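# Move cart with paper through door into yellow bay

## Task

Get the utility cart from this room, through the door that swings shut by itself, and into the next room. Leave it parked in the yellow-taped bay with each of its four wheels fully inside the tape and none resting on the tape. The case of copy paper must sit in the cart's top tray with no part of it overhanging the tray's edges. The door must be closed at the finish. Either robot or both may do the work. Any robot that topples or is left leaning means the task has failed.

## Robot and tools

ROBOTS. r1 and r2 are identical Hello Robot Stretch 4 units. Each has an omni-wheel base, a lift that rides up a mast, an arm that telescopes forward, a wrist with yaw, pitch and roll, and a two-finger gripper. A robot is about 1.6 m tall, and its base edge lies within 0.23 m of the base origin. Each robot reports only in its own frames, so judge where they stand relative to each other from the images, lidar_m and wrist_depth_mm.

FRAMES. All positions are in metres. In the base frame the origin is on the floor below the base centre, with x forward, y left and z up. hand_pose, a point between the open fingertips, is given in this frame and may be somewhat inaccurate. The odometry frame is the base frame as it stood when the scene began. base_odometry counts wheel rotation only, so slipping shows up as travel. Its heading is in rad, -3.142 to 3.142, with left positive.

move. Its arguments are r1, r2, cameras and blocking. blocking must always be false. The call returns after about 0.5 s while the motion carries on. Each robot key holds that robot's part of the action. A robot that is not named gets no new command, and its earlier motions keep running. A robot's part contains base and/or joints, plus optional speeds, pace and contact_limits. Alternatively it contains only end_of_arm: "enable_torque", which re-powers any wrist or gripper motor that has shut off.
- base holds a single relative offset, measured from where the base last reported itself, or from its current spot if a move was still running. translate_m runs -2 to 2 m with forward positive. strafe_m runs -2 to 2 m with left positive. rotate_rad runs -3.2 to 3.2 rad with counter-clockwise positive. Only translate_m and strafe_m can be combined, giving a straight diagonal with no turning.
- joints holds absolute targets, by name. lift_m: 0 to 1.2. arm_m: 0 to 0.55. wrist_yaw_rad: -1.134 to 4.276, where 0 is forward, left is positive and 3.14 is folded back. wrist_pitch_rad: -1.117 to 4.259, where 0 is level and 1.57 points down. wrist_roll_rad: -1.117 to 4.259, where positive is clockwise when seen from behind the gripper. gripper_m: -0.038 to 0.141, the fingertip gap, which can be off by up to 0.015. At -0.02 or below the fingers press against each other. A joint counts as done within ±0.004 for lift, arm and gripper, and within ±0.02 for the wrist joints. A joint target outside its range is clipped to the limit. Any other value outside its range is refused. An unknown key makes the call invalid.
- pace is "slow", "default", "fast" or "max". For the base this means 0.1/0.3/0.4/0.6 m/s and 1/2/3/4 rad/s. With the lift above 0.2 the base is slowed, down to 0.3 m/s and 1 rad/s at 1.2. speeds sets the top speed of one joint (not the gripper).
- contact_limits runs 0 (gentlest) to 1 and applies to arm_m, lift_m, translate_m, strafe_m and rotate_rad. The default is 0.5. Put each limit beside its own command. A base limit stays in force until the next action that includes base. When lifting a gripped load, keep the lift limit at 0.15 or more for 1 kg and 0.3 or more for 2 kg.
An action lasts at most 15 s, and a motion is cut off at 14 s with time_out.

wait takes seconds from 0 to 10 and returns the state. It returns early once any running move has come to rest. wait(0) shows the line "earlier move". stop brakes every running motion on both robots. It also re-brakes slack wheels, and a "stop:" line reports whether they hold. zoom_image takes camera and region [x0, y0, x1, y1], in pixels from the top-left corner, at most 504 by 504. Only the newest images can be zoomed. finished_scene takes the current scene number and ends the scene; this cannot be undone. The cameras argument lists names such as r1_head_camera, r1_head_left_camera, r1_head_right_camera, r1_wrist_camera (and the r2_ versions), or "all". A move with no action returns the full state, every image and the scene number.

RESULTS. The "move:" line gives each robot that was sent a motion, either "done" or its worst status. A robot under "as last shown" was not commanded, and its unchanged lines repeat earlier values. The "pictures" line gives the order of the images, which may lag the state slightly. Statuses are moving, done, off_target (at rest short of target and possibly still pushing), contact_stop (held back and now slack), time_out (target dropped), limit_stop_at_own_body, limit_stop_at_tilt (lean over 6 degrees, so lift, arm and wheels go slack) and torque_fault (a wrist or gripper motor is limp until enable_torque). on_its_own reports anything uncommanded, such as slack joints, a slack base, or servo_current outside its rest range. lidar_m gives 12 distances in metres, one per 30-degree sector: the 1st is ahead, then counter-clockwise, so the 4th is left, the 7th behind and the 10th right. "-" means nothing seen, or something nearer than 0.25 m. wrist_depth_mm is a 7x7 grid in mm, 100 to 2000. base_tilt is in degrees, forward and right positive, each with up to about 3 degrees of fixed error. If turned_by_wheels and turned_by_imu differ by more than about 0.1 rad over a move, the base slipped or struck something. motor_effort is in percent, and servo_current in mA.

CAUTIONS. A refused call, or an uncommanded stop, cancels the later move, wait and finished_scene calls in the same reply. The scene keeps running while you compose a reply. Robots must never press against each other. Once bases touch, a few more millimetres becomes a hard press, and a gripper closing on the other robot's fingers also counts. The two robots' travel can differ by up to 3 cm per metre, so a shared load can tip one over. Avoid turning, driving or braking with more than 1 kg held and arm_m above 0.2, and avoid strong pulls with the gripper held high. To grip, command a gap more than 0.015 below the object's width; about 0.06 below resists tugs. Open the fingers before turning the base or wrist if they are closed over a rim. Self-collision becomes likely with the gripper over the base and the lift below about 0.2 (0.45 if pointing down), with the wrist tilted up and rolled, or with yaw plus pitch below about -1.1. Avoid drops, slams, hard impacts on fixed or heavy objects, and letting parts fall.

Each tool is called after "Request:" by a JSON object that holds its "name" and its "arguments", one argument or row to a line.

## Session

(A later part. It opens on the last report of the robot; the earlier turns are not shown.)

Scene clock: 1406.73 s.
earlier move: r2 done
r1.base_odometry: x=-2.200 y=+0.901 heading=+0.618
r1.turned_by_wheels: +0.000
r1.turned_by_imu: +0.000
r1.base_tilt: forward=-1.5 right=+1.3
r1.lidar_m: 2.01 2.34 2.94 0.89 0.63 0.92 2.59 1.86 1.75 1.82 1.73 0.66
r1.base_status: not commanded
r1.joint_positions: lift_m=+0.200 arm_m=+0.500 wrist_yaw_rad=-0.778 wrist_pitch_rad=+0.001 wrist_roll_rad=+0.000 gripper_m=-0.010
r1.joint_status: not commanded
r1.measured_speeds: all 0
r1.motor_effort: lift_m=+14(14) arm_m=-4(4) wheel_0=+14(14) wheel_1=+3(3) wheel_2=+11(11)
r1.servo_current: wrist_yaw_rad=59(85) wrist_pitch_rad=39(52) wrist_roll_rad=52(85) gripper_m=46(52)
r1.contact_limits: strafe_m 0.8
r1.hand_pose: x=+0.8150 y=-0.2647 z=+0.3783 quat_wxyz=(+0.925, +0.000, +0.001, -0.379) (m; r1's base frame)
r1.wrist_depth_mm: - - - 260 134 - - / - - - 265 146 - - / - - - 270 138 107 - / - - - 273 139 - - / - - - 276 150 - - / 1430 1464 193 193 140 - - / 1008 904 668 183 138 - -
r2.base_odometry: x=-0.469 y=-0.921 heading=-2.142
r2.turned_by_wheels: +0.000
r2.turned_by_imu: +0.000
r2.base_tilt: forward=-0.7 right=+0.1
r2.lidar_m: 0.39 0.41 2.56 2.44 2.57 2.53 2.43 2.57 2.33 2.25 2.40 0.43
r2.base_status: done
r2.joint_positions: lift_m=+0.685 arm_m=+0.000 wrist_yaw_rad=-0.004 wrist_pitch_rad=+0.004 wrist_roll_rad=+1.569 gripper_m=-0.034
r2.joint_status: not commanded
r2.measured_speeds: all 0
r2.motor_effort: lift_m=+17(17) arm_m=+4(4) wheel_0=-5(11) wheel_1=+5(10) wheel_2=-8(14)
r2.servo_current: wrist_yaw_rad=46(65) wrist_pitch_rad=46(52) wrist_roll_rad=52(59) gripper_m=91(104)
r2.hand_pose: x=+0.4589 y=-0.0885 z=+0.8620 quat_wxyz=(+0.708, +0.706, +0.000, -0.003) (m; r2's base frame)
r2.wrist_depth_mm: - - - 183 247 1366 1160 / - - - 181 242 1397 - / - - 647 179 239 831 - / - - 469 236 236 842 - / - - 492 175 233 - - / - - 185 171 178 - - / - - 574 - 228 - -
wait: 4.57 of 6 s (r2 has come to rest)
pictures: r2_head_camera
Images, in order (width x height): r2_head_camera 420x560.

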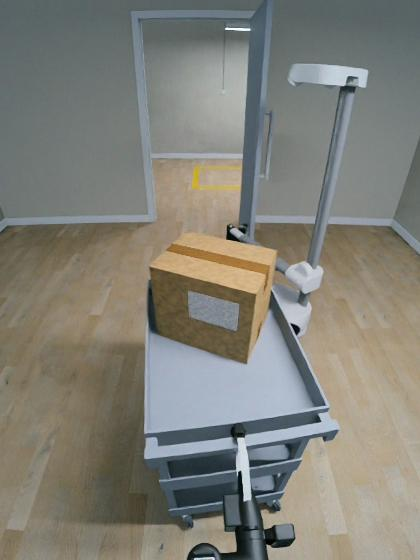

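Request:
{"name": "move", "arguments": {
  "blocking": false,
  "r2": {"base":{"translate_m":-0.05,"strafe_m":-0.25},"pace":"slow"}
}}

Request:
{"name": "wait", "arguments": {
  "seconds": 6
}}

Request:
{"name": "move", "arguments": {
  "blocking": false,
  "r2": {"base":{"translate_m":0.26,"strafe_m":0.30},"pace":"slow"}
}}

Request:
{"name": "wait", "arguments": {
  "seconds": 6,
  "cameras": ["r2_head_camera"]
}}

Scene clock: 1416.27 s.
move: r2 moving
r1: as last shown
r1.lidar_m: 2.01 2.36 2.96 0.87 0.64 0.92 2.59 1.85 1.74 1.84 1.74 0.64
r1.servo_current: wrist_yaw_rad=85(85) wrist_pitch_rad=39(46) wrist_roll_rad=46(59) gripper_m=39(46)
r1.contact_limits: strafe_m 0.8
r1.wrist_depth_mm: - - - 259 134 - - / - - - 264 146 - - / - - - 268 137 106 - / - - - 273 138 - - / - - - 276 150 - - / 1430 1430 193 193 140 - - / 1025 904 676 183 138 - -
r2.base_odometry: x=-0.478 y=-0.912 heading=-2.141
r2.turned_by_wheels: +0.001
r2.turned_by_imu: +0.001
r2.base_tilt: forward=-0.7 right=+0.1
r2.lidar_m: 0.36 0.37 2.56 2.46 2.61 2.52 2.44 2.60 2.35 2.27 2.38 0.44
r2.base_status: translate_m moving; strafe_m moving
r2.joint_positions: lift_m=+0.685 arm_m=+0.000 wrist_yaw_rad=-0.001 wrist_pitch_rad=+0.004 wrist_roll_rad=+1.569 gripper_m=-0.034
r2.joint_status: not commanded
r2.measured_speeds: translate_m=-0.009 strafe_m=-0.050 rotate_rad=+0.004 lift_m=+0.000 arm_m=+0.000 wrist_yaw_rad=+0.024 wrist_pitch_rad=+0.000 wrist_roll_rad=+0.000
r2.motor_effort: lift_m=+17(17) arm_m=+4(4) wheel_0=+8(10) wheel_1=-7(9) wheel_2=+7(7)
r2.servo_current: wrist_yaw_rad=33(59) wrist_pitch_rad=39(52) wrist_roll_rad=52(52) gripper_m=91(104)
r2.hand_pose: x=+0.4592 y=-0.0876 z=+0.8620 quat_wxyz=(+0.708, +0.706, +0.001, -0.002) (m; r2's base frame)
r2.wrist_depth_mm: - - - 182 243 1336 1160 / - - - 179 241 1366 - / - - 627 177 238 831 - / - - 466 235 236 831 - / - - 496 175 233 - - / - - 185 172 178 - - / - - 591 - 229 - -
pictures: none

Scene clock: 1419.57 s.
earlier move: r2 done
r1.base_odometry: x=-2.200 y=+0.901 heading=+0.618
r1.turned_by_wheels: +0.000
r1.turned_by_imu: +0.000
r1.base_tilt: forward=-1.5 right=+1.2
r1.lidar_m: 2.02 2.33 2.96 3.09 0.67 0.77 2.57 1.86 1.75 1.82 1.75 0.66
r1.base_status: not commanded
r1.joint_positions: lift_m=+0.200 arm_m=+0.500 wrist_yaw_rad=-0.778 wrist_pitch_rad=+0.001 wrist_roll_rad=+0.000 gripper_m=-0.010
r1.joint_status: not commanded
r1.measured_speeds: all 0
r1.motor_effort: lift_m=+14(14) arm_m=-4(4) wheel_0=+14(14) wheel_1=+3(3) wheel_2=+11(11)
r1.servo_current: wrist_yaw_rad=65(85) wrist_pitch_rad=46(52) wrist_roll_rad=59(65) gripper_m=46(52)
r1.contact_limits: strafe_m 0.8
r1.hand_pose: x=+0.8150 y=-0.2647 z=+0.3783 quat_wxyz=(+0.925, +0.000, +0.001, -0.379) (m; r1's base frame)
r1.wrist_depth_mm: - - - 259 134 - - / - - - 264 145 - - / - - - 268 137 107 - / - - - 274 139 - - / - - - 274 150 - - / 1430 1430 193 194 140 - - / 1008 904 676 183 138 - -
r2.base_odometry: x=-0.652 y=-0.744 heading=-2.141
r2.turned_by_wheels: +0.000
r2.turned_by_imu: +0.001
r2.base_tilt: forward=-0.7 right=+0.1
r2.lidar_m: 0.32 0.31 2.81 2.70 2.83 2.51 2.38 2.56 2.08 2.02 2.13 0.46
r2.base_status: done
r2.joint_positions: lift_m=+0.685 arm_m=+0.000 wrist_yaw_rad=+0.004 wrist_pitch_rad=+0.004 wrist_roll_rad=+1.569 gripper_m=-0.034
r2.joint_status: not commanded
r2.measured_speeds: all 0
r2.motor_effort: lift_m=+17(17) arm_m=+4(4) wheel_0=+4(12) wheel_1=-5(9) wheel_2=+8(12)
r2.servo_current: wrist_yaw_rad=46(59) wrist_pitch_rad=39(52) wrist_roll_rad=46(59) gripper_m=98(104)
r2.hand_pose: x=+0.4596 y=-0.0863 z=+0.8620 quat_wxyz=(+0.708, +0.706, +0.003, +0.000) (m; r2's base frame)
r2.wrist_depth_mm: - - - 279 332 1366 1118 / - - - 232 306 1281 1118 / - - - 214 282 1366 517 / - - - 198 259 1464 - / - - 525 186 242 831 - / - - 186 172 176 - - / - - 477 - 216 - -
wait: 3.30 of 6 s (r2 has come to rest)
pictures: none

Scene clock: 1420.07 s.
move: r2 moving
r1: as last shown
r1.base_tilt: forward=-1.6 right=+1.2
r1.lidar_m: 1.98 2.32 2.95 3.07 0.66 0.79 2.57 1.84 1.76 1.82 1.76 0.66
r1.motor_effort: lift_m=+14(14) arm_m=-4(4) wheel_0=+14(15) wheel_1=+3(3) wheel_2=+11(11)
r1.servo_current: wrist_yaw_rad=59(65) wrist_pitch_rad=46(46) wrist_roll_rad=52(59) gripper_m=46(46)
r1.contact_limits: strafe_m 0.8
r1.wrist_depth_mm: - - - 259 134 - - / - - - 265 146 - - / - - - 270 138 107 - / - - - 273 138 - - / - - - 274 151 - - / 1430 1430 193 193 140 - - / 1008 917 676 183 138 - -
r2.base_odometry: x=-0.649 y=-0.756 heading=-2.142
r2.turned_by_wheels: -0.001
r2.turned_by_imu: -0.001
r2.base_tilt: forward=-0.7 right=+0.1
r2.lidar_m: 0.31 0.30 2.82 2.71 2.85 2.50 2.41 2.54 2.10 2.04 2.13 0.46
r2.base_status: translate_m moving; strafe_m moving
r2.joint_positions: lift_m=+0.685 arm_m=+0.000 wrist_yaw_rad=+0.000 wrist_pitch_rad=+0.004 wrist_roll_rad=+1.569 gripper_m=-0.034
r2.joint_status: not commanded
r2.measured_speeds: translate_m=+0.033 strafe_m=+0.037 rotate_rad=-0.004 lift_m=+0.000 arm_m=+0.000 wrist_yaw_rad=-0.025 wrist_pitch_rad=+0.000 wrist_roll_rad=+0.000
r2.motor_effort: lift_m=+17(17) arm_m=+4(4) wheel_0=-3(7) wheel_1=+7(10) wheel_2=-11(11)
r2.servo_current: wrist_yaw_rad=52(52) wrist_pitch_rad=39(46) wrist_roll_rad=46(52) gripper_m=98(98)
r2.hand_pose: x=+0.4593 y=-0.0874 z=+0.8620 quat_wxyz=(+0.708, +0.706, +0.002, -0.002) (m; r2's base frame)
r2.wrist_depth_mm: - - - 281 - 1576 1118 / - - - 235 317 1281 1118 / - - - 216 285 1397 508 / - - - 199 260 1366 - / - - 549 185 241 831 - / - - 186 168 176 - - / - - 469 - 215 - -
pictures: none

Scene clock: 1424.80 s.
earlier move: r2 done
r1.base_odometry: x=-2.200 y=+0.901 heading=+0.618
r1.turned_by_wheels: +0.000
r1.turned_by_imu: +0.000
r1.base_tilt: forward=-1.6 right=+1.3
r1.lidar_m: 1.99 2.37 2.94 0.55 0.47 0.97 2.59 1.85 1.76 1.84 1.73 0.64
r1.base_status: not commanded
r1.joint_positions: lift_m=+0.200 arm_m=+0.500 wrist_yaw_rad=-0.778 wrist_pitch_rad=+0.001 wrist_roll_rad=+0.000 gripper_m=-0.010
r1.joint_status: not commanded
r1.measured_speeds: all 0
r1.motor_effort: lift_m=+14(14) arm_m=-4(4) wheel_0=+14(15) wheel_1=+3(3) wheel_2=+11(11)
r1.servo_current: wrist_yaw_rad=46(78) wrist_pitch_rad=39(52) wrist_roll_rad=39(65) gripper_m=39(52)
r1.contact_limits: strafe_m 0.8
r1.hand_pose: x=+0.8150 y=-0.2647 z=+0.3783 quat_wxyz=(+0.925, +0.000, +0.001, -0.379) (m; r1's base frame)
r1.wrist_depth_mm: - - - 258 134 - - / - - - 263 146 - - / - - - 271 138 107 - / - - - 272 139 - - / - - - 276 151 - - / 1397 1397 193 194 140 - - / 1025 891 676 183 138 - -
r2.base_odometry: x=-0.540 y=-1.125 heading=-2.142
r2.turned_by_wheels: +0.000
r2.turned_by_imu: +0.000
r2.base_tilt: forward=-0.6 right=+0.0
r2.lidar_m: 0.38 0.44 2.49 2.43 2.52 2.75 2.66 2.79 2.42 2.33 2.43 0.43
r2.base_status: done
r2.joint_positions: lift_m=+0.685 arm_m=+0.000 wrist_yaw_rad=-0.004 wrist_pitch_rad=+0.004 wrist_roll_rad=+1.569 gripper_m=-0.034
r2.joint_status: not commanded
r2.measured_speeds: all 0
r2.motor_effort: lift_m=+17(17) arm_m=+4(4) wheel_0=-7(12) wheel_1=+3(10) wheel_2=-7(15)
r2.servo_current: wrist_yaw_rad=46(65) wrist_pitch_rad=39(52) wrist_roll_rad=46(65) gripper_m=98(104)
r2.hand_pose: x=+0.4589 y=-0.0886 z=+0.8620 quat_wxyz=(+0.708, +0.706, +0.000, -0.003) (m; r2's base frame)
r2.wrist_depth_mm: - - - 167 227 1255 - / - - - 169 228 1182 - / - - 508 169 229 831 - / - - 469 230 230 831 - / - - 521 171 231 842 - / - - 184 172 178 - - / - - - - - 1661 -
wait: 4.73 of 6 s (r2 has come to rest)
pictures: r2_head_camera
Images, in order (width x height): r2_head_camera 420x560.

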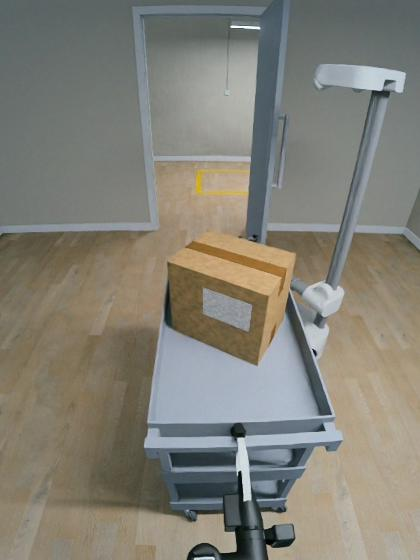

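Request:
{"name": "move", "arguments": {
  "blocking": false,
  "r2": {"base":{"translate_m":-0.06,"strafe_m":-0.22},"pace":"slow"}
}}

Request:
{"name": "wait", "arguments": {
  "seconds": 6
}}

Request:
{"name": "move", "arguments": {
  "blocking": false,
  "r2": {"base":{"translate_m":0.20,"strafe_m":0.23},"pace":"slow"}
}}

Request:
{"name": "wait", "arguments": {
  "seconds": 6,
  "cameras": ["r2_head_camera","r1_head_left_camera"]
}}

Scene clock: 1432.03 s.
move: r2 moving
r1: as last shown
r1.lidar_m: 1.98 2.35 2.96 0.57 0.46 0.93 2.59 1.86 1.77 1.82 1.76 0.63
r1.motor_effort: lift_m=+14(14) arm_m=-4(4) wheel_0=+14(14) wheel_1=+3(3) wheel_2=+10(11)
r1.servo_current: wrist_yaw_rad=72(72) wrist_pitch_rad=39(46) wrist_roll_rad=52(52) gripper_m=39(46)
r1.contact_limits: strafe_m 0.8
r1.wrist_depth_mm: - - - 259 134 - - / - - - 265 146 - - / - - - 270 138 107 - / - - - 273 139 - - / - - - 274 150 - - / 1366 1430 193 193 140 - - / 1008 917 676 183 138 - -
r2.base_odometry: x=-0.549 y=-1.116 heading=-2.141
r2.turned_by_wheels: +0.001
r2.turned_by_imu: +0.001
r2.base_tilt: forward=-0.6 right=+0.1
r2.lidar_m: 0.37 0.43 2.50 2.42 2.54 2.74 2.67 2.81 2.42 2.32 2.45 0.42
r2.base_status: translate_m moving; strafe_m moving
r2.joint_positions: lift_m=+0.685 arm_m=+0.000 wrist_yaw_rad=-0.001 wrist_pitch_rad=+0.004 wrist_roll_rad=+1.569 gripper_m=-0.034
r2.joint_status: not commanded
r2.measured_speeds: translate_m=-0.012 strafe_m=-0.048 rotate_rad=-0.001 lift_m=+0.000 arm_m=+0.000 wrist_yaw_rad=+0.019 wrist_pitch_rad=+0.000 wrist_roll_rad=+0.000
r2.motor_effort: lift_m=+17(17) arm_m=+4(4) wheel_0=+5(9) wheel_1=-8(9) wheel_2=+6(7)
r2.servo_current: wrist_yaw_rad=52(65) wrist_pitch_rad=46(52) wrist_roll_rad=52(59) gripper_m=98(98)
r2.hand_pose: x=+0.4592 y=-0.0877 z=+0.8620 quat_wxyz=(+0.708, +0.706, +0.001, -0.002) (m; r2's base frame)
r2.wrist_depth_mm: - - - 166 224 1229 - / - - - 167 226 798 - / - - 500 168 228 820 - / - - 469 229 229 842 - / - - 517 171 231 842 - / - - 185 172 179 - - / - - - - - 1618 512
pictures: none

Scene clock: 1435.07 s.
earlier move: r2 done
r1.base_odometry: x=-2.200 y=+0.901 heading=+0.618
r1.turned_by_wheels: +0.000
r1.turned_by_imu: +0.000
r1.base_tilt: forward=-1.6 right=+1.2
r1.lidar_m: 1.99 2.36 2.95 0.67 0.48 0.69 2.56 1.87 1.76 1.85 1.77 0.66
r1.base_status: not commanded
r1.joint_positions: lift_m=+0.200 arm_m=+0.500 wrist_yaw_rad=-0.778 wrist_pitch_rad=+0.001 wrist_roll_rad=+0.000 gripper_m=-0.010
r1.joint_status: not commanded
r1.measured_speeds: all 0
r1.motor_effort: lift_m=+14(14) arm_m=-4(4) wheel_0=+14(15) wheel_1=+3(3) wheel_2=+11(11)
r1.servo_current: wrist_yaw_rad=65(78) wrist_pitch_rad=46(52) wrist_roll_rad=52(65) gripper_m=46(46)
r1.contact_limits: strafe_m 0.8
r1.hand_pose: x=+0.8150 y=-0.2647 z=+0.3783 quat_wxyz=(+0.925, +0.000, +0.001, -0.379) (m; r1's base frame)
r1.wrist_depth_mm: - - - 259 134 - - / - - - 265 146 - - / - - - 268 137 107 - / - - - 273 139 - - / - - - 274 150 - - / 1430 1430 193 193 140 - - / 1008 904 676 183 138 - -
r2.base_odometry: x=-0.693 y=-0.956 heading=-2.141
r2.turned_by_wheels: +0.000
r2.turned_by_imu: +0.001
r2.base_tilt: forward=-0.6 right=+0.0
r2.lidar_m: 0.35 0.36 2.74 2.61 2.75 2.69 2.60 2.74 2.18 2.11 2.24 0.45
r2.base_status: done
r2.joint_positions: lift_m=+0.685 arm_m=+0.000 wrist_yaw_rad=+0.004 wrist_pitch_rad=+0.004 wrist_roll_rad=+1.569 gripper_m=-0.034
r2.joint_status: not commanded
r2.measured_speeds: all 0
r2.motor_effort: lift_m=+17(17) arm_m=+4(4) wheel_0=+6(12) wheel_1=-6(10) wheel_2=+10(12)
r2.servo_current: wrist_yaw_rad=46(65) wrist_pitch_rad=46(52) wrist_roll_rad=46(59) gripper_m=98(104)
r2.hand_pose: x=+0.4596 y=-0.0864 z=+0.8620 quat_wxyz=(+0.708, +0.706, +0.003, +0.000) (m; r2's base frame)
r2.wrist_depth_mm: - - - 218 289 310 307 / - - - 208 274 1205 - / - - - 196 260 1336 - / - - 627 188 248 831 - / - - 469 181 237 831 - / - - 186 172 175 - - / - - 508 - 221 - -
wait: 3.03 of 6 s (r2 has come to rest)
pictures: none

Scene clock: 1435.57 s.
move: r2 moving
r1: as last shown
r1.base_tilt: forward=-1.6 right=+1.3
r1.lidar_m: 2.01 2.34 2.96 0.67 0.47 0.67 2.56 1.85 1.77 1.83 1.71 0.63
r1.servo_current: wrist_yaw_rad=52(78) wrist_pitch_rad=39(46) wrist_roll_rad=46(72) gripper_m=46(46)
r1.contact_limits: strafe_m 0.8
r1.wrist_depth_mm: - - - 259 134 - - / - - - 264 146 - - / - - - 270 138 107 - / - - - 274 139 - - / - - - 274 151 - - / 1464 1430 193 193 140 - - / 1025 904 683 183 138 - -
r2.base_odometry: x=-0.690 y=-0.967 heading=-2.142
r2.turned_by_wheels: -0.001
r2.turned_by_imu: -0.001
r2.base_tilt: forward=-0.7 right=+0.1
r2.lidar_m: 0.32 0.35 2.71 2.62 2.72 2.69 2.60 2.76 2.21 2.12 2.26 0.46
r2.base_status: translate_m moving; strafe_m moving
r2.joint_positions: lift_m=+0.685 arm_m=+0.000 wrist_yaw_rad=+0.000 wrist_pitch_rad=+0.004 wrist_roll_rad=+1.569 gripper_m=-0.034
r2.joint_status: not commanded
r2.measured_speeds: translate_m=+0.033 strafe_m=+0.037 rotate_rad=-0.005 lift_m=+0.000 arm_m=+0.000 wrist_yaw_rad=-0.028 wrist_pitch_rad=+0.000 wrist_roll_rad=+0.000
r2.motor_effort: lift_m=+17(17) arm_m=+4(4) wheel_0=-5(7) wheel_1=+8(9) wheel_2=-12(12)
r2.servo_current: wrist_yaw_rad=52(52) wrist_pitch_rad=39(46) wrist_roll_rad=46(46) gripper_m=98(104)
r2.hand_pose: x=+0.4593 y=-0.0874 z=+0.8620 quat_wxyz=(+0.708, +0.706, +0.002, -0.002) (m; r2's base frame)
r2.wrist_depth_mm: - - - 222 294 310 303 / - - - 211 276 1205 - / - - - 198 262 1366 - / - - 676 189 250 820 - / - - 469 181 238 842 - / - - 185 170 178 - - / - - 504 - 220 - -
pictures: none

Scene clock: 1439.40 s.
earlier move: r2 done
r1.base_odometry: x=-2.200 y=+0.901 heading=+0.618
r1.turned_by_wheels: +0.000
r1.turned_by_imu: +0.000
r1.base_tilt: forward=-1.6 right=+1.2
r1.lidar_m: 2.00 2.36 2.96 0.39 0.35 4.10 2.57 1.87 1.76 1.83 1.75 0.65
r1.base_status: not commanded
r1.joint_positions: lift_m=+0.200 arm_m=+0.500 wrist_yaw_rad=-0.778 wrist_pitch_rad=+0.001 wrist_roll_rad=+0.000 gripper_m=-0.010
r1.joint_status: not commanded
r1.measured_speeds: all 0
r1.motor_effort: lift_m=+14(14) arm_m=-4(4) wheel_0=+14(15) wheel_1=+3(4) wheel_2=+11(11)
r1.servo_current: wrist_yaw_rad=52(78) wrist_pitch_rad=39(52) wrist_roll_rad=52(72) gripper_m=46(52)
r1.contact_limits: strafe_m 0.8
r1.hand_pose: x=+0.8150 y=-0.2647 z=+0.3783 quat_wxyz=(+0.925, +0.000, +0.001, -0.379) (m; r1's base frame)
r1.wrist_depth_mm: - - - 259 134 - - / - - - 264 145 - - / - - - 268 137 107 - / - - - 273 139 - - / - - - 276 150 - - / 1430 1430 193 193 140 - - / 1008 891 661 184 138 - -
r2.base_odometry: x=-0.608 y=-1.248 heading=-2.142
r2.turned_by_wheels: +0.000
r2.turned_by_imu: +0.000
r2.base_tilt: forward=-0.6 right=+0.1
r2.lidar_m: 0.40 0.44 2.47 2.41 2.50 2.90 2.80 2.94 2.41 2.34 2.47 0.43
r2.base_status: done
r2.joint_positions: lift_m=+0.685 arm_m=+0.000 wrist_yaw_rad=-0.004 wrist_pitch_rad=+0.004 wrist_roll_rad=+1.569 gripper_m=-0.034
r2.joint_status: not commanded
r2.measured_speeds: all 0
r2.motor_effort: lift_m=+17(17) arm_m=+4(4) wheel_0=-6(14) wheel_1=+2(10) wheel_2=-7(15)
r2.servo_current: wrist_yaw_rad=52(59) wrist_pitch_rad=46(52) wrist_roll_rad=46(65) gripper_m=91(104)
r2.hand_pose: x=+0.4590 y=-0.0885 z=+0.8620 quat_wxyz=(+0.708, +0.706, +0.000, -0.003) (m; r2's base frame)
r2.wrist_depth_mm: - - - 162 220 1255 - / - - - 164 223 768 - / - 535 473 166 224 - - / - - 473 227 227 - - / - - 535 170 230 - - / - - 185 171 178 - - / - - - - 235 1576 492
wait: 3.83 of 6 s (r2 has come to rest)
pictures: r1_head_left_camera, r2_head_camera
Images, in order (width x height): r1_head_left_camera 420x672, r2_head_camera 420x560.

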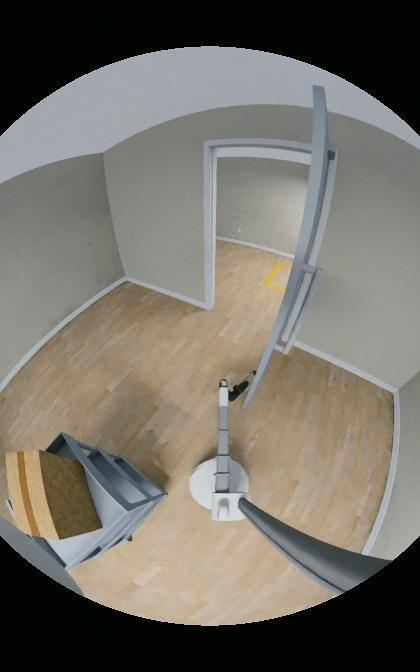

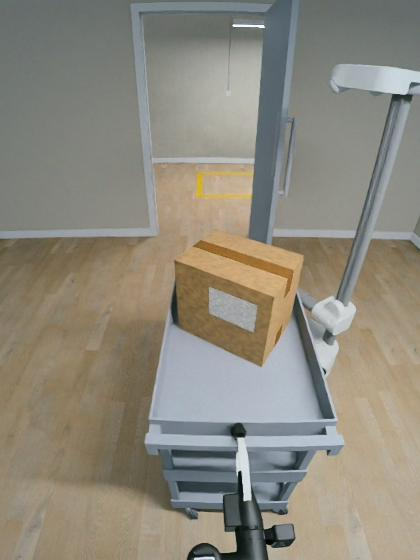

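Request:
{"name": "move", "arguments": {
  "blocking": false,
  "r2": {"base":{"translate_m":-0.06,"strafe_m":-0.22},"pace":"slow"}
}}

Request:
{"name": "wait", "arguments": {
  "seconds": 6
}}

Request:
{"name": "move", "arguments": {
  "blocking": false,
  "r2": {"base":{"translate_m":0.24,"strafe_m":0.15},"pace":"slow"}
}}

Request:
{"name": "wait", "arguments": {
  "seconds": 6,
  "cameras": ["r2_head_camera","r1_head_left_camera"]
}}

Scene clock: 1445.80 s.
move: r2 moving
r1: as last shown
r1.base_tilt: forward=-1.5 right=+1.3
r1.lidar_m: 2.01 2.33 2.95 0.39 0.35 4.10 2.57 1.86 1.73 1.81 1.76 0.64
r1.motor_effort: lift_m=+14(14) arm_m=-4(4) wheel_0=+14(14) wheel_1=+3(3) wheel_2=+11(11)
r1.servo_current: wrist_yaw_rad=59(65) wrist_pitch_rad=39(46) wrist_roll_rad=46(72) gripper_m=46(46)
r1.contact_limits: strafe_m 0.8
r1.wrist_depth_mm: - - - 258 134 - - / - - - 264 145 - - / - - - 271 138 107 - / - - - 273 139 - - / - - - 273 150 - - / 1464 1464 193 193 140 - - / 1025 891 691 184 138 - -
r2.base_odometry: x=-0.616 y=-1.239 heading=-2.141
r2.turned_by_wheels: +0.001
r2.turned_by_imu: +0.001
r2.base_tilt: forward=-0.7 right=+0.1
r2.lidar_m: 0.40 0.43 2.49 2.41 2.52 2.87 2.78 2.94 2.44 2.35 2.45 0.41
r2.base_status: translate_m moving; strafe_m moving
r2.joint_positions: lift_m=+0.685 arm_m=+0.000 wrist_yaw_rad=-0.001 wrist_pitch_rad=+0.004 wrist_roll_rad=+1.569 gripper_m=-0.034
r2.joint_status: not commanded
r2.measured_speeds: translate_m=-0.013 strafe_m=-0.047 rotate_rad=+0.001 lift_m=+0.000 arm_m=+0.000 wrist_yaw_rad=+0.017 wrist_pitch_rad=+0.000 wrist_roll_rad=+0.000
r2.motor_effort: lift_m=+17(17) arm_m=+4(4) wheel_0=+4(8) wheel_1=-7(8) wheel_2=+9(9)
r2.servo_current: wrist_yaw_rad=52(59) wrist_pitch_rad=46(46) wrist_roll_rad=52(52) gripper_m=98(104)
r2.hand_pose: x=+0.4592 y=-0.0877 z=+0.8620 quat_wxyz=(+0.708, +0.706, +0.001, -0.002) (m; r2's base frame)
r2.wrist_depth_mm: - - - 160 218 1661 - / - - - 162 221 759 - / - 530 473 165 224 - - / - - 477 167 227 - - / - - 544 170 231 - - / - - 185 172 177 - - / - - - - 236 1537 484
pictures: none

Scene clock: 1448.83 s.
earlier move: r2 done
r1.base_odometry: x=-2.200 y=+0.901 heading=+0.618
r1.turned_by_wheels: +0.000
r1.turned_by_imu: +0.000
r1.base_tilt: forward=-1.6 right=+1.3
r1.lidar_m: 2.00 2.34 2.97 0.39 0.39 0.59 2.59 1.86 1.75 1.86 1.75 0.65
r1.base_status: not commanded
r1.joint_positions: lift_m=+0.200 arm_m=+0.500 wrist_yaw_rad=-0.778 wrist_pitch_rad=+0.001 wrist_roll_rad=+0.000 gripper_m=-0.010
r1.joint_status: not commanded
r1.measured_speeds: all 0
r1.motor_effort: lift_m=+14(14) arm_m=-4(4) wheel_0=+14(14) wheel_1=+3(4) wheel_2=+11(11)
r1.servo_current: wrist_yaw_rad=72(78) wrist_pitch_rad=46(52) wrist_roll_rad=59(85) gripper_m=46(52)
r1.contact_limits: strafe_m 0.8
r1.hand_pose: x=+0.8150 y=-0.2647 z=+0.3783 quat_wxyz=(+0.925, +0.000, +0.001, -0.379) (m; r1's base frame)
r1.wrist_depth_mm: - - - 259 134 - - / - - - 267 146 - - / - - - 268 138 107 - / - - - 273 139 - - / - - - 274 151 - - / 1430 1397 193 193 140 - - / 1025 891 676 183 138 - -
r2.base_odometry: x=-0.761 y=-1.079 heading=-2.141
r2.turned_by_wheels: +0.000
r2.turned_by_imu: +0.001
r2.base_tilt: forward=-0.7 right=+0.1
r2.lidar_m: 0.37 0.35 2.72 2.60 2.72 2.83 2.75 2.90 2.20 2.12 2.22 0.45
r2.base_status: done
r2.joint_positions: lift_m=+0.685 arm_m=+0.000 wrist_yaw_rad=+0.003 wrist_pitch_rad=+0.004 wrist_roll_rad=+1.569 gripper_m=-0.034
r2.joint_status: not commanded
r2.measured_speeds: all 0
r2.motor_effort: lift_m=+17(17) arm_m=+4(4) wheel_0=+4(13) wheel_1=-6(9) wheel_2=+9(12)
r2.servo_current: wrist_yaw_rad=46(59) wrist_pitch_rad=39(52) wrist_roll_rad=46(59) gripper_m=98(111)
r2.hand_pose: x=+0.4596 y=-0.0865 z=+0.8620 quat_wxyz=(+0.708, +0.706, +0.003, +0.000) (m; r2's base frame)
r2.wrist_depth_mm: - - - 210 278 300 917 / - - - 202 266 1182 946 / - - - 193 254 1708 - / - - 569 185 245 831 - / - - 477 180 237 831 - / - - 186 172 175 - - / - - 521 - 223 - -
wait: 3.03 of 6 s (r2 has come to rest)
pictures: none

Scene clock: 1449.33 s.
move: r2 moving
r1: as last shown
r1.lidar_m: 2.02 2.33 2.96 0.37 0.37 0.60 2.55 1.85 1.76 1.83 1.74 0.66
r1.motor_effort: lift_m=+14(14) arm_m=-4(4) wheel_0=+14(14) wheel_1=+3(3) wheel_2=+11(11)
r1.servo_current: wrist_yaw_rad=65(72) wrist_pitch_rad=46(46) wrist_roll_rad=46(59) gripper_m=46(46)
r1.contact_limits: strafe_m 0.8
r1.wrist_depth_mm: - - - 259 134 - - / - - - 264 146 - - / - - - 270 138 107 - / - - - 273 139 - - / - - - 274 151 - - / 1464 1430 193 194 140 - - / 1008 891 668 183 138 - -
r2.base_odometry: x=-0.761 y=-1.093 heading=-2.142
r2.turned_by_wheels: -0.001
r2.turned_by_imu: -0.001
r2.base_tilt: forward=-0.7 right=+0.1
r2.lidar_m: 0.34 0.34 2.67 2.60 2.71 2.85 2.75 2.89 2.20 2.13 2.27 0.43
r2.base_status: translate_m moving; strafe_m moving
r2.joint_positions: lift_m=+0.685 arm_m=+0.000 wrist_yaw_rad=+0.000 wrist_pitch_rad=+0.004 wrist_roll_rad=+1.569 gripper_m=-0.034
r2.joint_status: not commanded
r2.measured_speeds: translate_m=+0.048 strafe_m=+0.029 rotate_rad=-0.005 lift_m=+0.000 arm_m=+0.000 wrist_yaw_rad=-0.025 wrist_pitch_rad=+0.000 wrist_roll_rad=+0.000
r2.motor_effort: lift_m=+17(17) arm_m=+4(4) wheel_0=-2(6) wheel_1=+8(10) wheel_2=-12(12)
r2.servo_current: wrist_yaw_rad=39(52) wrist_pitch_rad=39(46) wrist_roll_rad=39(52) gripper_m=98(104)
r2.hand_pose: x=+0.4592 y=-0.0875 z=+0.8620 quat_wxyz=(+0.708, +0.706, +0.001, -0.002) (m; r2's base frame)
r2.wrist_depth_mm: - - - 214 285 301 312 / - - - 204 268 1182 946 / - - - 193 257 1808 - / - - 597 186 247 831 - / - - 473 179 236 831 - / - - 187 171 178 - - / - - 521 - 221 - -
pictures: none

Scene clock: 1452.83 s.
earlier move: r2 done
r1.base_odometry: x=-2.200 y=+0.901 heading=+0.618
r1.turned_by_wheels: +0.000
r1.turned_by_imu: +0.000
r1.base_tilt: forward=-1.6 right=+1.2
r1.lidar_m: 1.99 2.34 0.31 0.25 0.31 4.09 2.58 1.87 1.75 1.82 1.75 0.64
r1.base_status: not commanded
r1.joint_positions: lift_m=+0.200 arm_m=+0.500 wrist_yaw_rad=-0.778 wrist_pitch_rad=+0.001 wrist_roll_rad=+0.000 gripper_m=-0.010
r1.joint_status: not commanded
r1.measured_speeds: all 0
r1.motor_effort: lift_m=+14(14) arm_m=-4(4) wheel_0=+14(15) wheel_1=+3(3) wheel_2=+11(11)
r1.servo_current: wrist_yaw_rad=52(78) wrist_pitch_rad=46(52) wrist_roll_rad=33(65) gripper_m=46(52)
r1.contact_limits: strafe_m 0.8
r1.hand_pose: x=+0.8150 y=-0.2647 z=+0.3783 quat_wxyz=(+0.925, +0.000, +0.001, -0.379) (m; r1's base frame)
r1.wrist_depth_mm: - - - 259 134 - - / - - - 266 146 - - / - - - 270 138 107 - / - - - 273 138 - - / - - - 274 150 - - / 1464 1430 193 194 140 - - / 1008 891 668 183 138 - -
r2.base_odometry: x=-0.764 y=-1.362 heading=-2.142
r2.turned_by_wheels: +0.000
r2.turned_by_imu: +0.000
r2.base_tilt: forward=-0.7 right=+0.1
r2.lidar_m: 0.41 0.41 2.55 2.44 2.58 3.06 2.99 3.12 2.35 2.27 2.43 0.43
r2.base_status: done
r2.joint_positions: lift_m=+0.685 arm_m=+0.000 wrist_yaw_rad=-0.003 wrist_pitch_rad=+0.004 wrist_roll_rad=+1.569 gripper_m=-0.034
r2.joint_status: not commanded
r2.measured_speeds: all 0
r2.motor_effort: lift_m=+17(17) arm_m=+4(4) wheel_0=-6(12) wheel_1=+3(10) wheel_2=-7(15)
r2.servo_current: wrist_yaw_rad=46(65) wrist_pitch_rad=46(52) wrist_roll_rad=39(65) gripper_m=104(104)
r2.hand_pose: x=+0.4590 y=-0.0883 z=+0.8620 quat_wxyz=(+0.708, +0.706, +0.001, -0.003) (m; r2's base frame)
r2.wrist_depth_mm: - - - 170 230 1499 931 / - - - 170 230 1576 - / - - 525 171 231 820 - / - 488 466 231 232 842 - / - - 517 171 231 - - / - - 184 171 179 - - / - - - - 233 1618 -
wait: 3.50 of 6 s (r2 has come to rest)
pictures: r1_head_left_camera, r2_head_camera
Images, in order (width x height): r1_head_left_camera 420x672, r2_head_camera 420x560.

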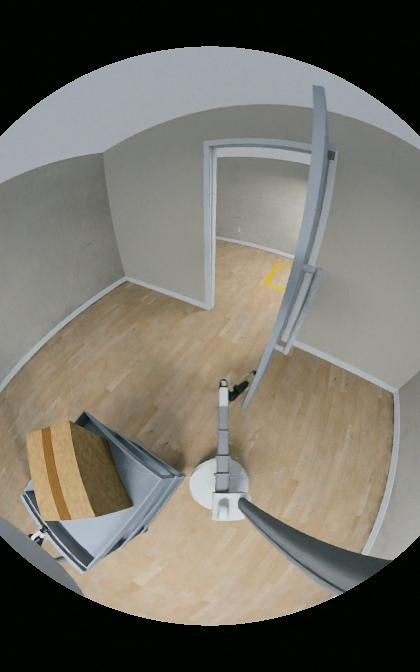

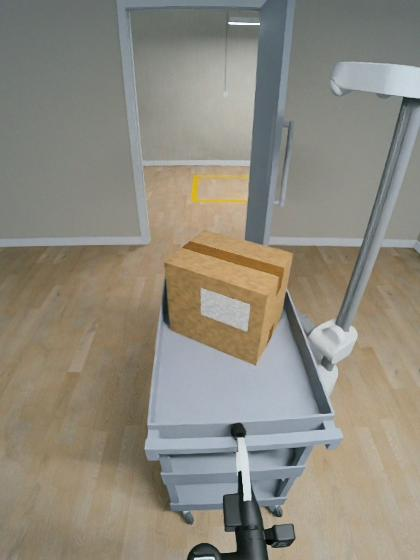

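Request:
{"name": "move", "arguments": {
  "blocking": false,
  "r2": {"base":{"translate_m":-0.10,"strafe_m":0.25},"pace":"slow"}
}}

Request:
{"name": "wait", "arguments": {
  "seconds": 6
}}

Request:
{"name": "move", "arguments": {
  "blocking": false,
  "r2": {"base":{"translate_m":-0.45,"strafe_m":0.28},"pace":"slow"}
}}

Request:
{"name": "wait", "arguments": {
  "seconds": 8,
  "cameras": ["r2_head_camera","r1_head_left_camera"]
}}

Scene clock: 1469.97 s.
move: r2 moving
r1: as last shown
r1.base_tilt: forward=-1.6 right=+1.3
r1.lidar_m: 2.00 2.34 0.33 0.25 0.31 4.11 2.57 1.84 1.75 1.83 1.74 0.64
r1.motor_effort: lift_m=+14(14) arm_m=-4(4) wheel_0=+13(14) wheel_1=+3(3) wheel_2=+11(11)
r1.servo_current: wrist_yaw_rad=46(85) wrist_pitch_rad=39(46) wrist_roll_rad=33(59) gripper_m=33(46)
r1.contact_limits: strafe_m 0.8
r1.wrist_depth_mm: - - - 259 134 - - / - - - 265 145 - - / - - - 270 138 107 - / - - - 274 139 - - / - - - 274 150 - - / 1430 1430 193 193 140 - - / 1008 891 676 184 138 - -
r2.base_odometry: x=-0.752 y=-1.365 heading=-2.142
r2.turned_by_wheels: +0.000
r2.turned_by_imu: +0.001
r2.base_tilt: forward=-0.7 right=+0.1
r2.lidar_m: 0.40 0.43 2.52 2.44 2.58 3.06 2.97 3.14 2.38 2.30 2.43 0.42
r2.base_status: translate_m moving; strafe_m moving
r2.joint_positions: lift_m=+0.685 arm_m=+0.000 wrist_yaw_rad=-0.003 wrist_pitch_rad=+0.004 wrist_roll_rad=+1.569 gripper_m=-0.034
r2.joint_status: not commanded
r2.measured_speeds: translate_m=-0.018 strafe_m=+0.046 rotate_rad=-0.002 lift_m=+0.000 arm_m=+0.000 wrist_yaw_rad=+0.000 wrist_pitch_rad=+0.000 wrist_roll_rad=+0.000
r2.motor_effort: lift_m=+17(17) arm_m=+4(4) wheel_0=-10(14) wheel_1=+7(7) wheel_2=+7(8)
r2.servo_current: wrist_yaw_rad=52(52) wrist_pitch_rad=39(46) wrist_roll_rad=46(52) gripper_m=98(104)
r2.hand_pose: x=+0.4590 y=-0.0883 z=+0.8620 quat_wxyz=(+0.708, +0.706, +0.001, -0.003) (m; r2's base frame)
r2.wrist_depth_mm: - - - 168 228 1537 917 / - - - 169 228 1576 - / - - 512 170 230 831 - / - - 469 229 230 831 - / - - 517 171 231 831 - / - - 184 172 179 - - / - - - - 233 1618 -
pictures: none

Scene clock: 1473.43 s.
earlier move: r2 done
r1.base_odometry: x=-2.200 y=+0.901 heading=+0.618
r1.turned_by_wheels: +0.000
r1.turned_by_imu: +0.000
r1.base_tilt: forward=-1.6 right=+1.2
r1.lidar_m: 2.01 2.34 0.63 0.40 0.38 4.10 2.57 1.85 1.76 1.85 1.75 0.67
r1.base_status: not commanded
r1.joint_positions: lift_m=+0.200 arm_m=+0.500 wrist_yaw_rad=-0.778 wrist_pitch_rad=+0.001 wrist_roll_rad=+0.000 gripper_m=-0.010
r1.joint_status: not commanded
r1.measured_speeds: all 0
r1.motor_effort: lift_m=+14(14) arm_m=-4(4) wheel_0=+14(15) wheel_1=+3(4) wheel_2=+11(11)
r1.servo_current: wrist_yaw_rad=59(85) wrist_pitch_rad=39(52) wrist_roll_rad=46(65) gripper_m=33(52)
r1.contact_limits: strafe_m 0.8
r1.hand_pose: x=+0.8150 y=-0.2647 z=+0.3783 quat_wxyz=(+0.925, +0.000, +0.001, -0.379) (m; r1's base frame)
r1.wrist_depth_mm: - - - 260 134 - - / - - - 264 145 - - / - - - 270 138 107 - / - - - 272 139 - - / - - - 276 151 - - / 1464 1430 193 193 140 - - / 1025 904 683 183 138 - -
r2.base_odometry: x=-0.500 y=-1.413 heading=-2.142
r2.turned_by_wheels: +0.000
r2.turned_by_imu: +0.000
r2.base_tilt: forward=-0.7 right=+0.0
r2.lidar_m: 0.44 3.02 2.29 2.21 2.34 2.95 2.88 3.02 2.62 2.52 2.65 0.39
r2.base_status: done
r2.joint_positions: lift_m=+0.685 arm_m=+0.000 wrist_yaw_rad=-0.002 wrist_pitch_rad=+0.004 wrist_roll_rad=+1.569 gripper_m=-0.034
r2.joint_status: not commanded
r2.measured_speeds: all 0
r2.motor_effort: lift_m=+17(17) arm_m=+4(4) wheel_0=-6(15) wheel_1=+3(7) wheel_2=+6(10)
r2.servo_current: wrist_yaw_rad=46(65) wrist_pitch_rad=46(52) wrist_roll_rad=52(59) gripper_m=98(104)
r2.hand_pose: x=+0.4591 y=-0.0881 z=+0.8620 quat_wxyz=(+0.708, +0.706, +0.001, -0.002) (m; r2's base frame)
r2.wrist_depth_mm: - 466 449 120 174 - - / - 410 410 126 185 - - / - 500 469 135 196 - - / - - 574 146 213 - - / - - - 157 225 1756 - / - - 183 167 177 1618 484 / - - - - - 1499 1182
wait: 3.47 of 6 s (r2 has come to rest)
pictures: none

Scene clock: 1473.93 s.
move: r2 moving
r1: as last shown
r1.base_tilt: forward=-1.6 right=+1.3
r1.lidar_m: 1.98 2.34 0.66 0.44 0.40 4.11 2.56 1.85 1.77 1.82 1.75 0.65
r1.motor_effort: lift_m=+14(14) arm_m=-4(4) wheel_0=+14(14) wheel_1=+3(3) wheel_2=+11(11)
r1.servo_current: wrist_yaw_rad=52(65) wrist_pitch_rad=39(46) wrist_roll_rad=33(59) gripper_m=39(46)
r1.contact_limits: strafe_m 0.8
r1.wrist_depth_mm: - - - 259 134 - - / - - - 265 146 - - / - - - 270 138 107 - / - - - 273 139 - - / - - - 274 150 - - / 1499 1430 193 194 140 - - / 1008 891 683 183 138 - -
r2.base_odometry: x=-0.487 y=-1.407 heading=-2.141
r2.turned_by_wheels: +0.000
r2.turned_by_imu: +0.000
r2.base_tilt: forward=-0.7 right=+0.0
r2.lidar_m: 0.42 3.07 2.24 2.21 2.29 2.96 2.84 3.01 2.60 2.53 2.68 0.37
r2.base_status: translate_m moving; strafe_m moving
r2.joint_positions: lift_m=+0.685 arm_m=+0.000 wrist_yaw_rad=-0.002 wrist_pitch_rad=+0.004 wrist_roll_rad=+1.569 gripper_m=-0.034
r2.joint_status: not commanded
r2.measured_speeds: translate_m=-0.047 strafe_m=+0.029 rotate_rad=-0.002 lift_m=+0.000 arm_m=+0.000 wrist_yaw_rad=+0.000 wrist_pitch_rad=+0.000 wrist_roll_rad=+0.000
r2.motor_effort: lift_m=+17(17) arm_m=+3(4) wheel_0=-6(13) wheel_1=+3(5) wheel_2=+11(12)
r2.servo_current: wrist_yaw_rad=46(52) wrist_pitch_rad=39(46) wrist_roll_rad=52(59) gripper_m=104(104)
r2.hand_pose: x=+0.4591 y=-0.0881 z=+0.8620 quat_wxyz=(+0.708, +0.706, +0.001, -0.002) (m; r2's base frame)
r2.wrist_depth_mm: - 459 442 118 174 - - / - 407 407 126 184 - - / - 504 473 134 196 - - / - - 574 145 210 - - / - - - 156 226 1863 - / - - 183 169 177 1618 500 / - - - - - 1576 1205
pictures: none

Scene clock: 1479.90 s.
earlier move: r2 done
r1.base_odometry: x=-2.200 y=+0.901 heading=+0.618
r1.turned_by_wheels: +0.000
r1.turned_by_imu: +0.000
r1.base_tilt: forward=-1.6 right=+1.3
r1.lidar_m: 2.01 2.33 2.96 3.07 0.92 4.11 2.56 1.84 1.77 1.84 1.75 0.66
r1.base_status: not commanded
r1.joint_positions: lift_m=+0.200 arm_m=+0.500 wrist_yaw_rad=-0.778 wrist_pitch_rad=+0.001 wrist_roll_rad=+0.000 gripper_m=-0.010
r1.joint_status: not commanded
r1.measured_speeds: all 0
r1.motor_effort: lift_m=+14(14) arm_m=-3(4) wheel_0=+13(15) wheel_1=+3(3) wheel_2=+11(11)
r1.servo_current: wrist_yaw_rad=59(78) wrist_pitch_rad=39(52) wrist_roll_rad=52(72) gripper_m=39(52)
r1.contact_limits: strafe_m 0.8
r1.hand_pose: x=+0.8150 y=-0.2647 z=+0.3783 quat_wxyz=(+0.925, +0.000, +0.001, -0.379) (m; r1's base frame)
r1.wrist_depth_mm: - - - 260 134 - - / - - - 265 146 - - / - - - 270 138 107 - / - - - 273 139 - - / - - - 274 150 - - / 1464 1464 192 194 140 - - / 1025 904 676 183 138 - -
r2.base_odometry: x=-0.022 y=-1.186 heading=-2.141
r2.turned_by_wheels: +0.000
r2.turned_by_imu: +0.000
r2.base_tilt: forward=-0.7 right=+0.1
r2.lidar_m: 0.44 2.69 2.01 1.94 2.06 2.48 2.40 2.54 2.90 2.78 2.97 0.32
r2.base_status: done
r2.joint_positions: lift_m=+0.685 arm_m=+0.000 wrist_yaw_rad=-0.001 wrist_pitch_rad=+0.004 wrist_roll_rad=+1.569 gripper_m=-0.034
r2.joint_status: not commanded
r2.measured_speeds: all 0
r2.motor_effort: lift_m=+17(17) arm_m=+4(4) wheel_0=-5(13) wheel_1=+4(7) wheel_2=+6(13)
r2.servo_current: wrist_yaw_rad=39(59) wrist_pitch_rad=39(52) wrist_roll_rad=59(59) gripper_m=98(104)
r2.hand_pose: x=+0.4592 y=-0.0877 z=+0.8620 quat_wxyz=(+0.708, +0.706, +0.001, -0.002) (m; r2's base frame)
r2.wrist_depth_mm: - 370 362 - 124 - - / - 530 469 - 140 - - / - - - - 164 - - / - - - - 185 554 525 / - - - 119 221 1618 480 / - - 183 142 175 1618 1182 / - - - - - 1537 1078
wait: 5.97 of 8 s (r2 has come to rest)
pictures: r1_head_left_camera, r2_head_camera
Images, in order (width x height): r1_head_left_camera 420x672, r2_head_camera 420x560.

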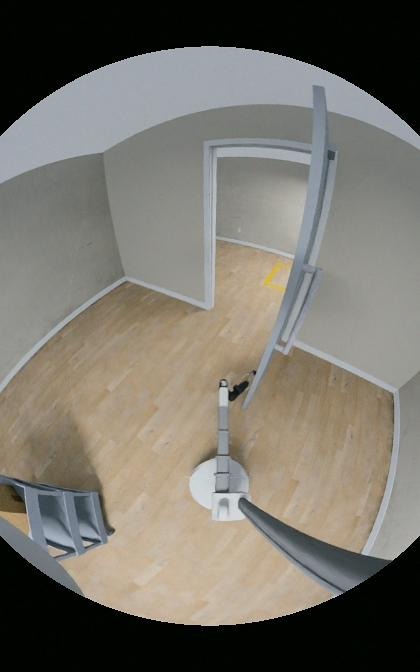

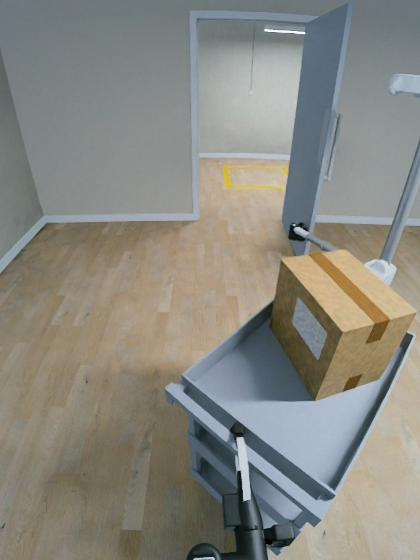

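Request:
{"name": "move", "arguments": {
  "blocking": false,
  "r2": {"base":{"translate_m":-0.4,"strafe_m":0.3},"pace":"slow"}
}}

Request:
{"name": "wait", "arguments": {
  "seconds": 8
}}

Request:
{"name": "move", "arguments": {
  "blocking": false,
  "r2": {"base":{"translate_m":-0.1,"strafe_m":-0.45},"pace":"slow"}
}}

Request:
{"name": "wait", "arguments": {
  "seconds": 8,
  "cameras": ["r2_head_camera"]
}}

Scene clock: 1486.83 s.
move: r2 moving
r1: as last shown
r1.base_tilt: forward=-1.6 right=+1.2
r1.lidar_m: 1.99 2.34 2.97 3.08 0.93 4.11 2.58 1.85 1.74 1.82 1.75 0.65
r1.motor_effort: lift_m=+14(14) arm_m=-4(4) wheel_0=+14(14) wheel_1=+3(3) wheel_2=+11(11)
r1.servo_current: wrist_yaw_rad=52(72) wrist_pitch_rad=39(52) wrist_roll_rad=52(65) gripper_m=46(46)
r1.contact_limits: strafe_m 0.8
r1.wrist_depth_mm: - - - 259 134 - - / - - - 264 146 - - / - - - 270 137 107 - / - - - 273 139 - - / - - - 273 150 - - / 1430 1464 193 194 140 - - / 1060 904 683 184 138 - -
r2.base_odometry: x=-0.009 y=-1.181 heading=-2.141
r2.turned_by_wheels: +0.000
r2.turned_by_imu: +0.001
r2.base_tilt: forward=-0.6 right=+0.0
r2.lidar_m: 0.44 2.68 2.00 1.94 2.01 2.48 2.40 2.52 2.89 2.78 2.95 0.33
r2.base_status: translate_m moving; strafe_m moving
r2.joint_positions: lift_m=+0.685 arm_m=+0.000 wrist_yaw_rad=-0.001 wrist_pitch_rad=+0.004 wrist_roll_rad=+1.569 gripper_m=-0.034
r2.joint_status: not commanded
r2.measured_speeds: translate_m=-0.041 strafe_m=+0.032 rotate_rad=+0.000 lift_m=+0.000 arm_m=+0.000 wrist_yaw_rad=+0.000 wrist_pitch_rad=+0.000 wrist_roll_rad=+0.000
r2.motor_effort: lift_m=+17(17) arm_m=+4(4) wheel_0=-10(12) wheel_1=+5(5) wheel_2=+8(11)
r2.servo_current: wrist_yaw_rad=46(52) wrist_pitch_rad=39(46) wrist_roll_rad=33(52) gripper_m=91(104)
r2.hand_pose: x=+0.4592 y=-0.0877 z=+0.8620 quat_wxyz=(+0.708, +0.706, +0.001, -0.002) (m; r2's base frame)
r2.wrist_depth_mm: - 359 366 - 124 - - / - 530 473 - 140 - - / - - - - 163 - - / - - - - 185 559 521 / - - - 119 220 1661 480 / - - 183 142 177 1576 1182 / - - - - - 1499 1060
pictures: none

Scene clock: 1492.53 s.
earlier move: r2 done
r1.base_odometry: x=-2.200 y=+0.901 heading=+0.618
r1.turned_by_wheels: +0.000
r1.turned_by_imu: +0.000
r1.base_tilt: forward=-1.6 right=+1.3
r1.lidar_m: 2.01 2.35 2.96 3.09 1.42 4.10 2.58 1.84 1.77 1.85 1.73 0.66
r1.base_status: not commanded
r1.joint_positions: lift_m=+0.200 arm_m=+0.500 wrist_yaw_rad=-0.778 wrist_pitch_rad=+0.001 wrist_roll_rad=+0.000 gripper_m=-0.010
r1.joint_status: not commanded
r1.measured_speeds: all 0
r1.motor_effort: lift_m=+14(14) arm_m=-4(4) wheel_0=+14(15) wheel_1=+3(3) wheel_2=+11(11)
r1.servo_current: wrist_yaw_rad=39(85) wrist_pitch_rad=39(52) wrist_roll_rad=52(65) gripper_m=46(52)
r1.contact_limits: strafe_m 0.8
r1.hand_pose: x=+0.8150 y=-0.2647 z=+0.3783 quat_wxyz=(+0.925, +0.000, +0.001, -0.379) (m; r1's base frame)
r1.wrist_depth_mm: - - - 260 134 - - / - - - 265 146 - - / - - - 268 138 107 - / - - - 274 139 - - / - - - 274 151 - - / 1464 1464 194 193 140 - - / 1025 891 676 183 138 - -
r2.base_odometry: x=+0.446 y=-1.011 heading=-2.141
r2.turned_by_wheels: +0.000
r2.turned_by_imu: -0.001
r2.base_tilt: forward=-0.7 right=+0.0
r2.lidar_m: 0.45 2.29 1.72 1.63 1.71 2.06 1.99 2.09 2.97 3.07 3.21 0.33
r2.base_status: done
r2.joint_positions: lift_m=+0.685 arm_m=+0.000 wrist_yaw_rad=-0.007 wrist_pitch_rad=+0.004 wrist_roll_rad=+1.569 gripper_m=-0.034
r2.joint_status: not commanded
r2.measured_speeds: all 0
r2.motor_effort: lift_m=+17(17) arm_m=+4(4) wheel_0=-6(13) wheel_1=+5(6) wheel_2=+4(11)
r2.servo_current: wrist_yaw_rad=39(65) wrist_pitch_rad=46(52) wrist_roll_rad=46(59) gripper_m=98(111)
r2.hand_pose: x=+0.4587 y=-0.0893 z=+0.8620 quat_wxyz=(+0.708, +0.706, -0.001, -0.004) (m; r2's base frame)
r2.wrist_depth_mm: - 351 353 - 133 - - / - 462 439 - 148 - - / - - 591 - 166 - - / - - - 104 189 554 - / - - - 124 220 1618 484 / - - 184 148 176 1618 1205 / - - - - 364 359 368
wait: 5.70 of 8 s (r2 has come to rest)
pictures: none

Scene clock: 1493.03 s.
move: r2 moving
r1: as last shown
r1.base_tilt: forward=-1.6 right=+1.2
r1.lidar_m: 2.01 2.36 2.95 3.07 1.41 4.10 2.58 1.87 1.76 1.84 1.74 0.65
r1.motor_effort: lift_m=+14(14) arm_m=-4(4) wheel_0=+13(15) wheel_1=+3(3) wheel_2=+11(11)
r1.servo_current: wrist_yaw_rad=33(65) wrist_pitch_rad=46(46) wrist_roll_rad=39(72) gripper_m=39(46)
r1.contact_limits: strafe_m 0.8
r1.wrist_depth_mm: - - - 259 134 - - / - - - 264 146 - - / - - - 268 138 107 - / - - - 273 139 - - / - - - 276 150 - - / 1397 1430 193 193 140 - - / 1025 891 683 183 138 - -
r2.base_odometry: x=+0.438 y=-1.002 heading=-2.140
r2.turned_by_wheels: +0.001
r2.turned_by_imu: +0.001
r2.base_tilt: forward=-0.7 right=+0.1
r2.lidar_m: 0.44 2.32 1.73 1.64 1.76 2.05 2.01 2.11 2.98 3.05 3.25 0.34
r2.base_status: translate_m moving; strafe_m moving
r2.joint_positions: lift_m=+0.685 arm_m=+0.000 wrist_yaw_rad=+0.000 wrist_pitch_rad=+0.004 wrist_roll_rad=+1.569 gripper_m=-0.034
r2.joint_status: not commanded
r2.measured_speeds: translate_m=-0.011 strafe_m=-0.050 rotate_rad=+0.002 lift_m=+0.000 arm_m=+0.000 wrist_yaw_rad=+0.026 wrist_pitch_rad=+0.000 wrist_roll_rad=+0.000
r2.motor_effort: lift_m=+17(17) arm_m=+4(4) wheel_0=+10(12) wheel_1=-7(8) wheel_2=+6(6)
r2.servo_current: wrist_yaw_rad=46(65) wrist_pitch_rad=39(46) wrist_roll_rad=52(65) gripper_m=98(104)
r2.hand_pose: x=+0.4593 y=-0.0873 z=+0.8620 quat_wxyz=(+0.708, +0.706, +0.002, -0.001) (m; r2's base frame)
r2.wrist_depth_mm: - 353 355 - 129 - - / - 469 449 - 144 - - / - - 609 - 167 - - / - - - 103 186 559 - / - - - 120 218 1618 484 / - - 186 145 175 1576 1182 / - - - - 362 359 368
pictures: none

Scene clock: 1498.37 s.
earlier move: r2 done
r1.base_odometry: x=-2.200 y=+0.901 heading=+0.618
r1.turned_by_wheels: +0.000
r1.turned_by_imu: +0.000
r1.base_tilt: forward=-1.6 right=+1.2
r1.lidar_m: 2.00 2.35 2.99 3.06 1.25 4.10 2.58 1.85 1.75 1.84 1.75 0.64
r1.base_status: not commanded
r1.joint_positions: lift_m=+0.200 arm_m=+0.500 wrist_yaw_rad=-0.778 wrist_pitch_rad=+0.001 wrist_roll_rad=+0.000 gripper_m=-0.010
r1.joint_status: not commanded
r1.measured_speeds: all 0
r1.motor_effort: lift_m=+14(14) arm_m=-4(4) wheel_0=+14(15) wheel_1=+3(3) wheel_2=+11(11)
r1.servo_current: wrist_yaw_rad=78(78) wrist_pitch_rad=39(52) wrist_roll_rad=52(72) gripper_m=52(52)
r1.contact_limits: strafe_m 0.8
r1.hand_pose: x=+0.8150 y=-0.2647 z=+0.3783 quat_wxyz=(+0.925, +0.000, +0.001, -0.379) (m; r1's base frame)
r1.wrist_depth_mm: - - - 260 134 - - / - - - 264 146 - - / - - - 270 138 107 - / - - - 273 139 - - / - - - 274 150 - - / 1430 1430 193 193 140 - - / 1025 904 683 183 139 - -
r2.base_odometry: x=+0.121 y=-0.684 heading=-2.140
r2.turned_by_wheels: +0.000
r2.turned_by_imu: +0.002
r2.base_tilt: forward=-0.7 right=+0.1
r2.lidar_m: 0.38 0.45 2.19 2.09 2.23 1.99 1.93 2.05 2.71 2.62 2.77 0.40
r2.base_status: done
r2.joint_positions: lift_m=+0.685 arm_m=+0.000 wrist_yaw_rad=+0.004 wrist_pitch_rad=+0.004 wrist_roll_rad=+1.569 gripper_m=-0.034
r2.joint_status: not commanded
r2.measured_speeds: all 0
r2.motor_effort: lift_m=+17(17) arm_m=+4(4) wheel_0=+5(15) wheel_1=-4(8) wheel_2=+7(10)
r2.servo_current: wrist_yaw_rad=46(72) wrist_pitch_rad=46(52) wrist_roll_rad=39(65) gripper_m=98(111)
r2.hand_pose: x=+0.4597 y=-0.0861 z=+0.8620 quat_wxyz=(+0.708, +0.706, +0.003, +0.000) (m; r2's base frame)
r2.wrist_depth_mm: - - - 147 203 759 - / - - 500 152 208 768 - / - 459 442 156 215 - - / - - 496 162 221 842 - / - - 585 166 228 - - / - - 187 170 176 1708 - / - - - - 242 1464 480
wait: 5.33 of 8 s (r2 has come to rest)
pictures: r2_head_camera
Images, in order (width x height): r2_head_camera 420x560.

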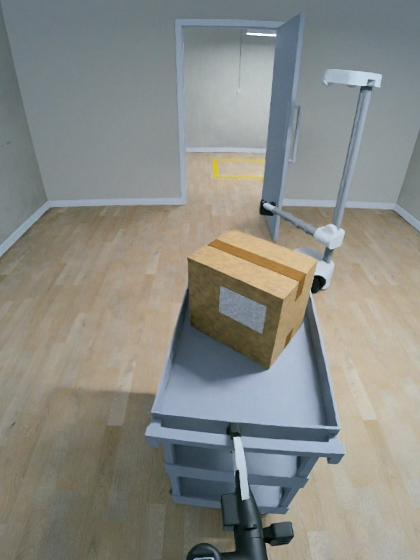

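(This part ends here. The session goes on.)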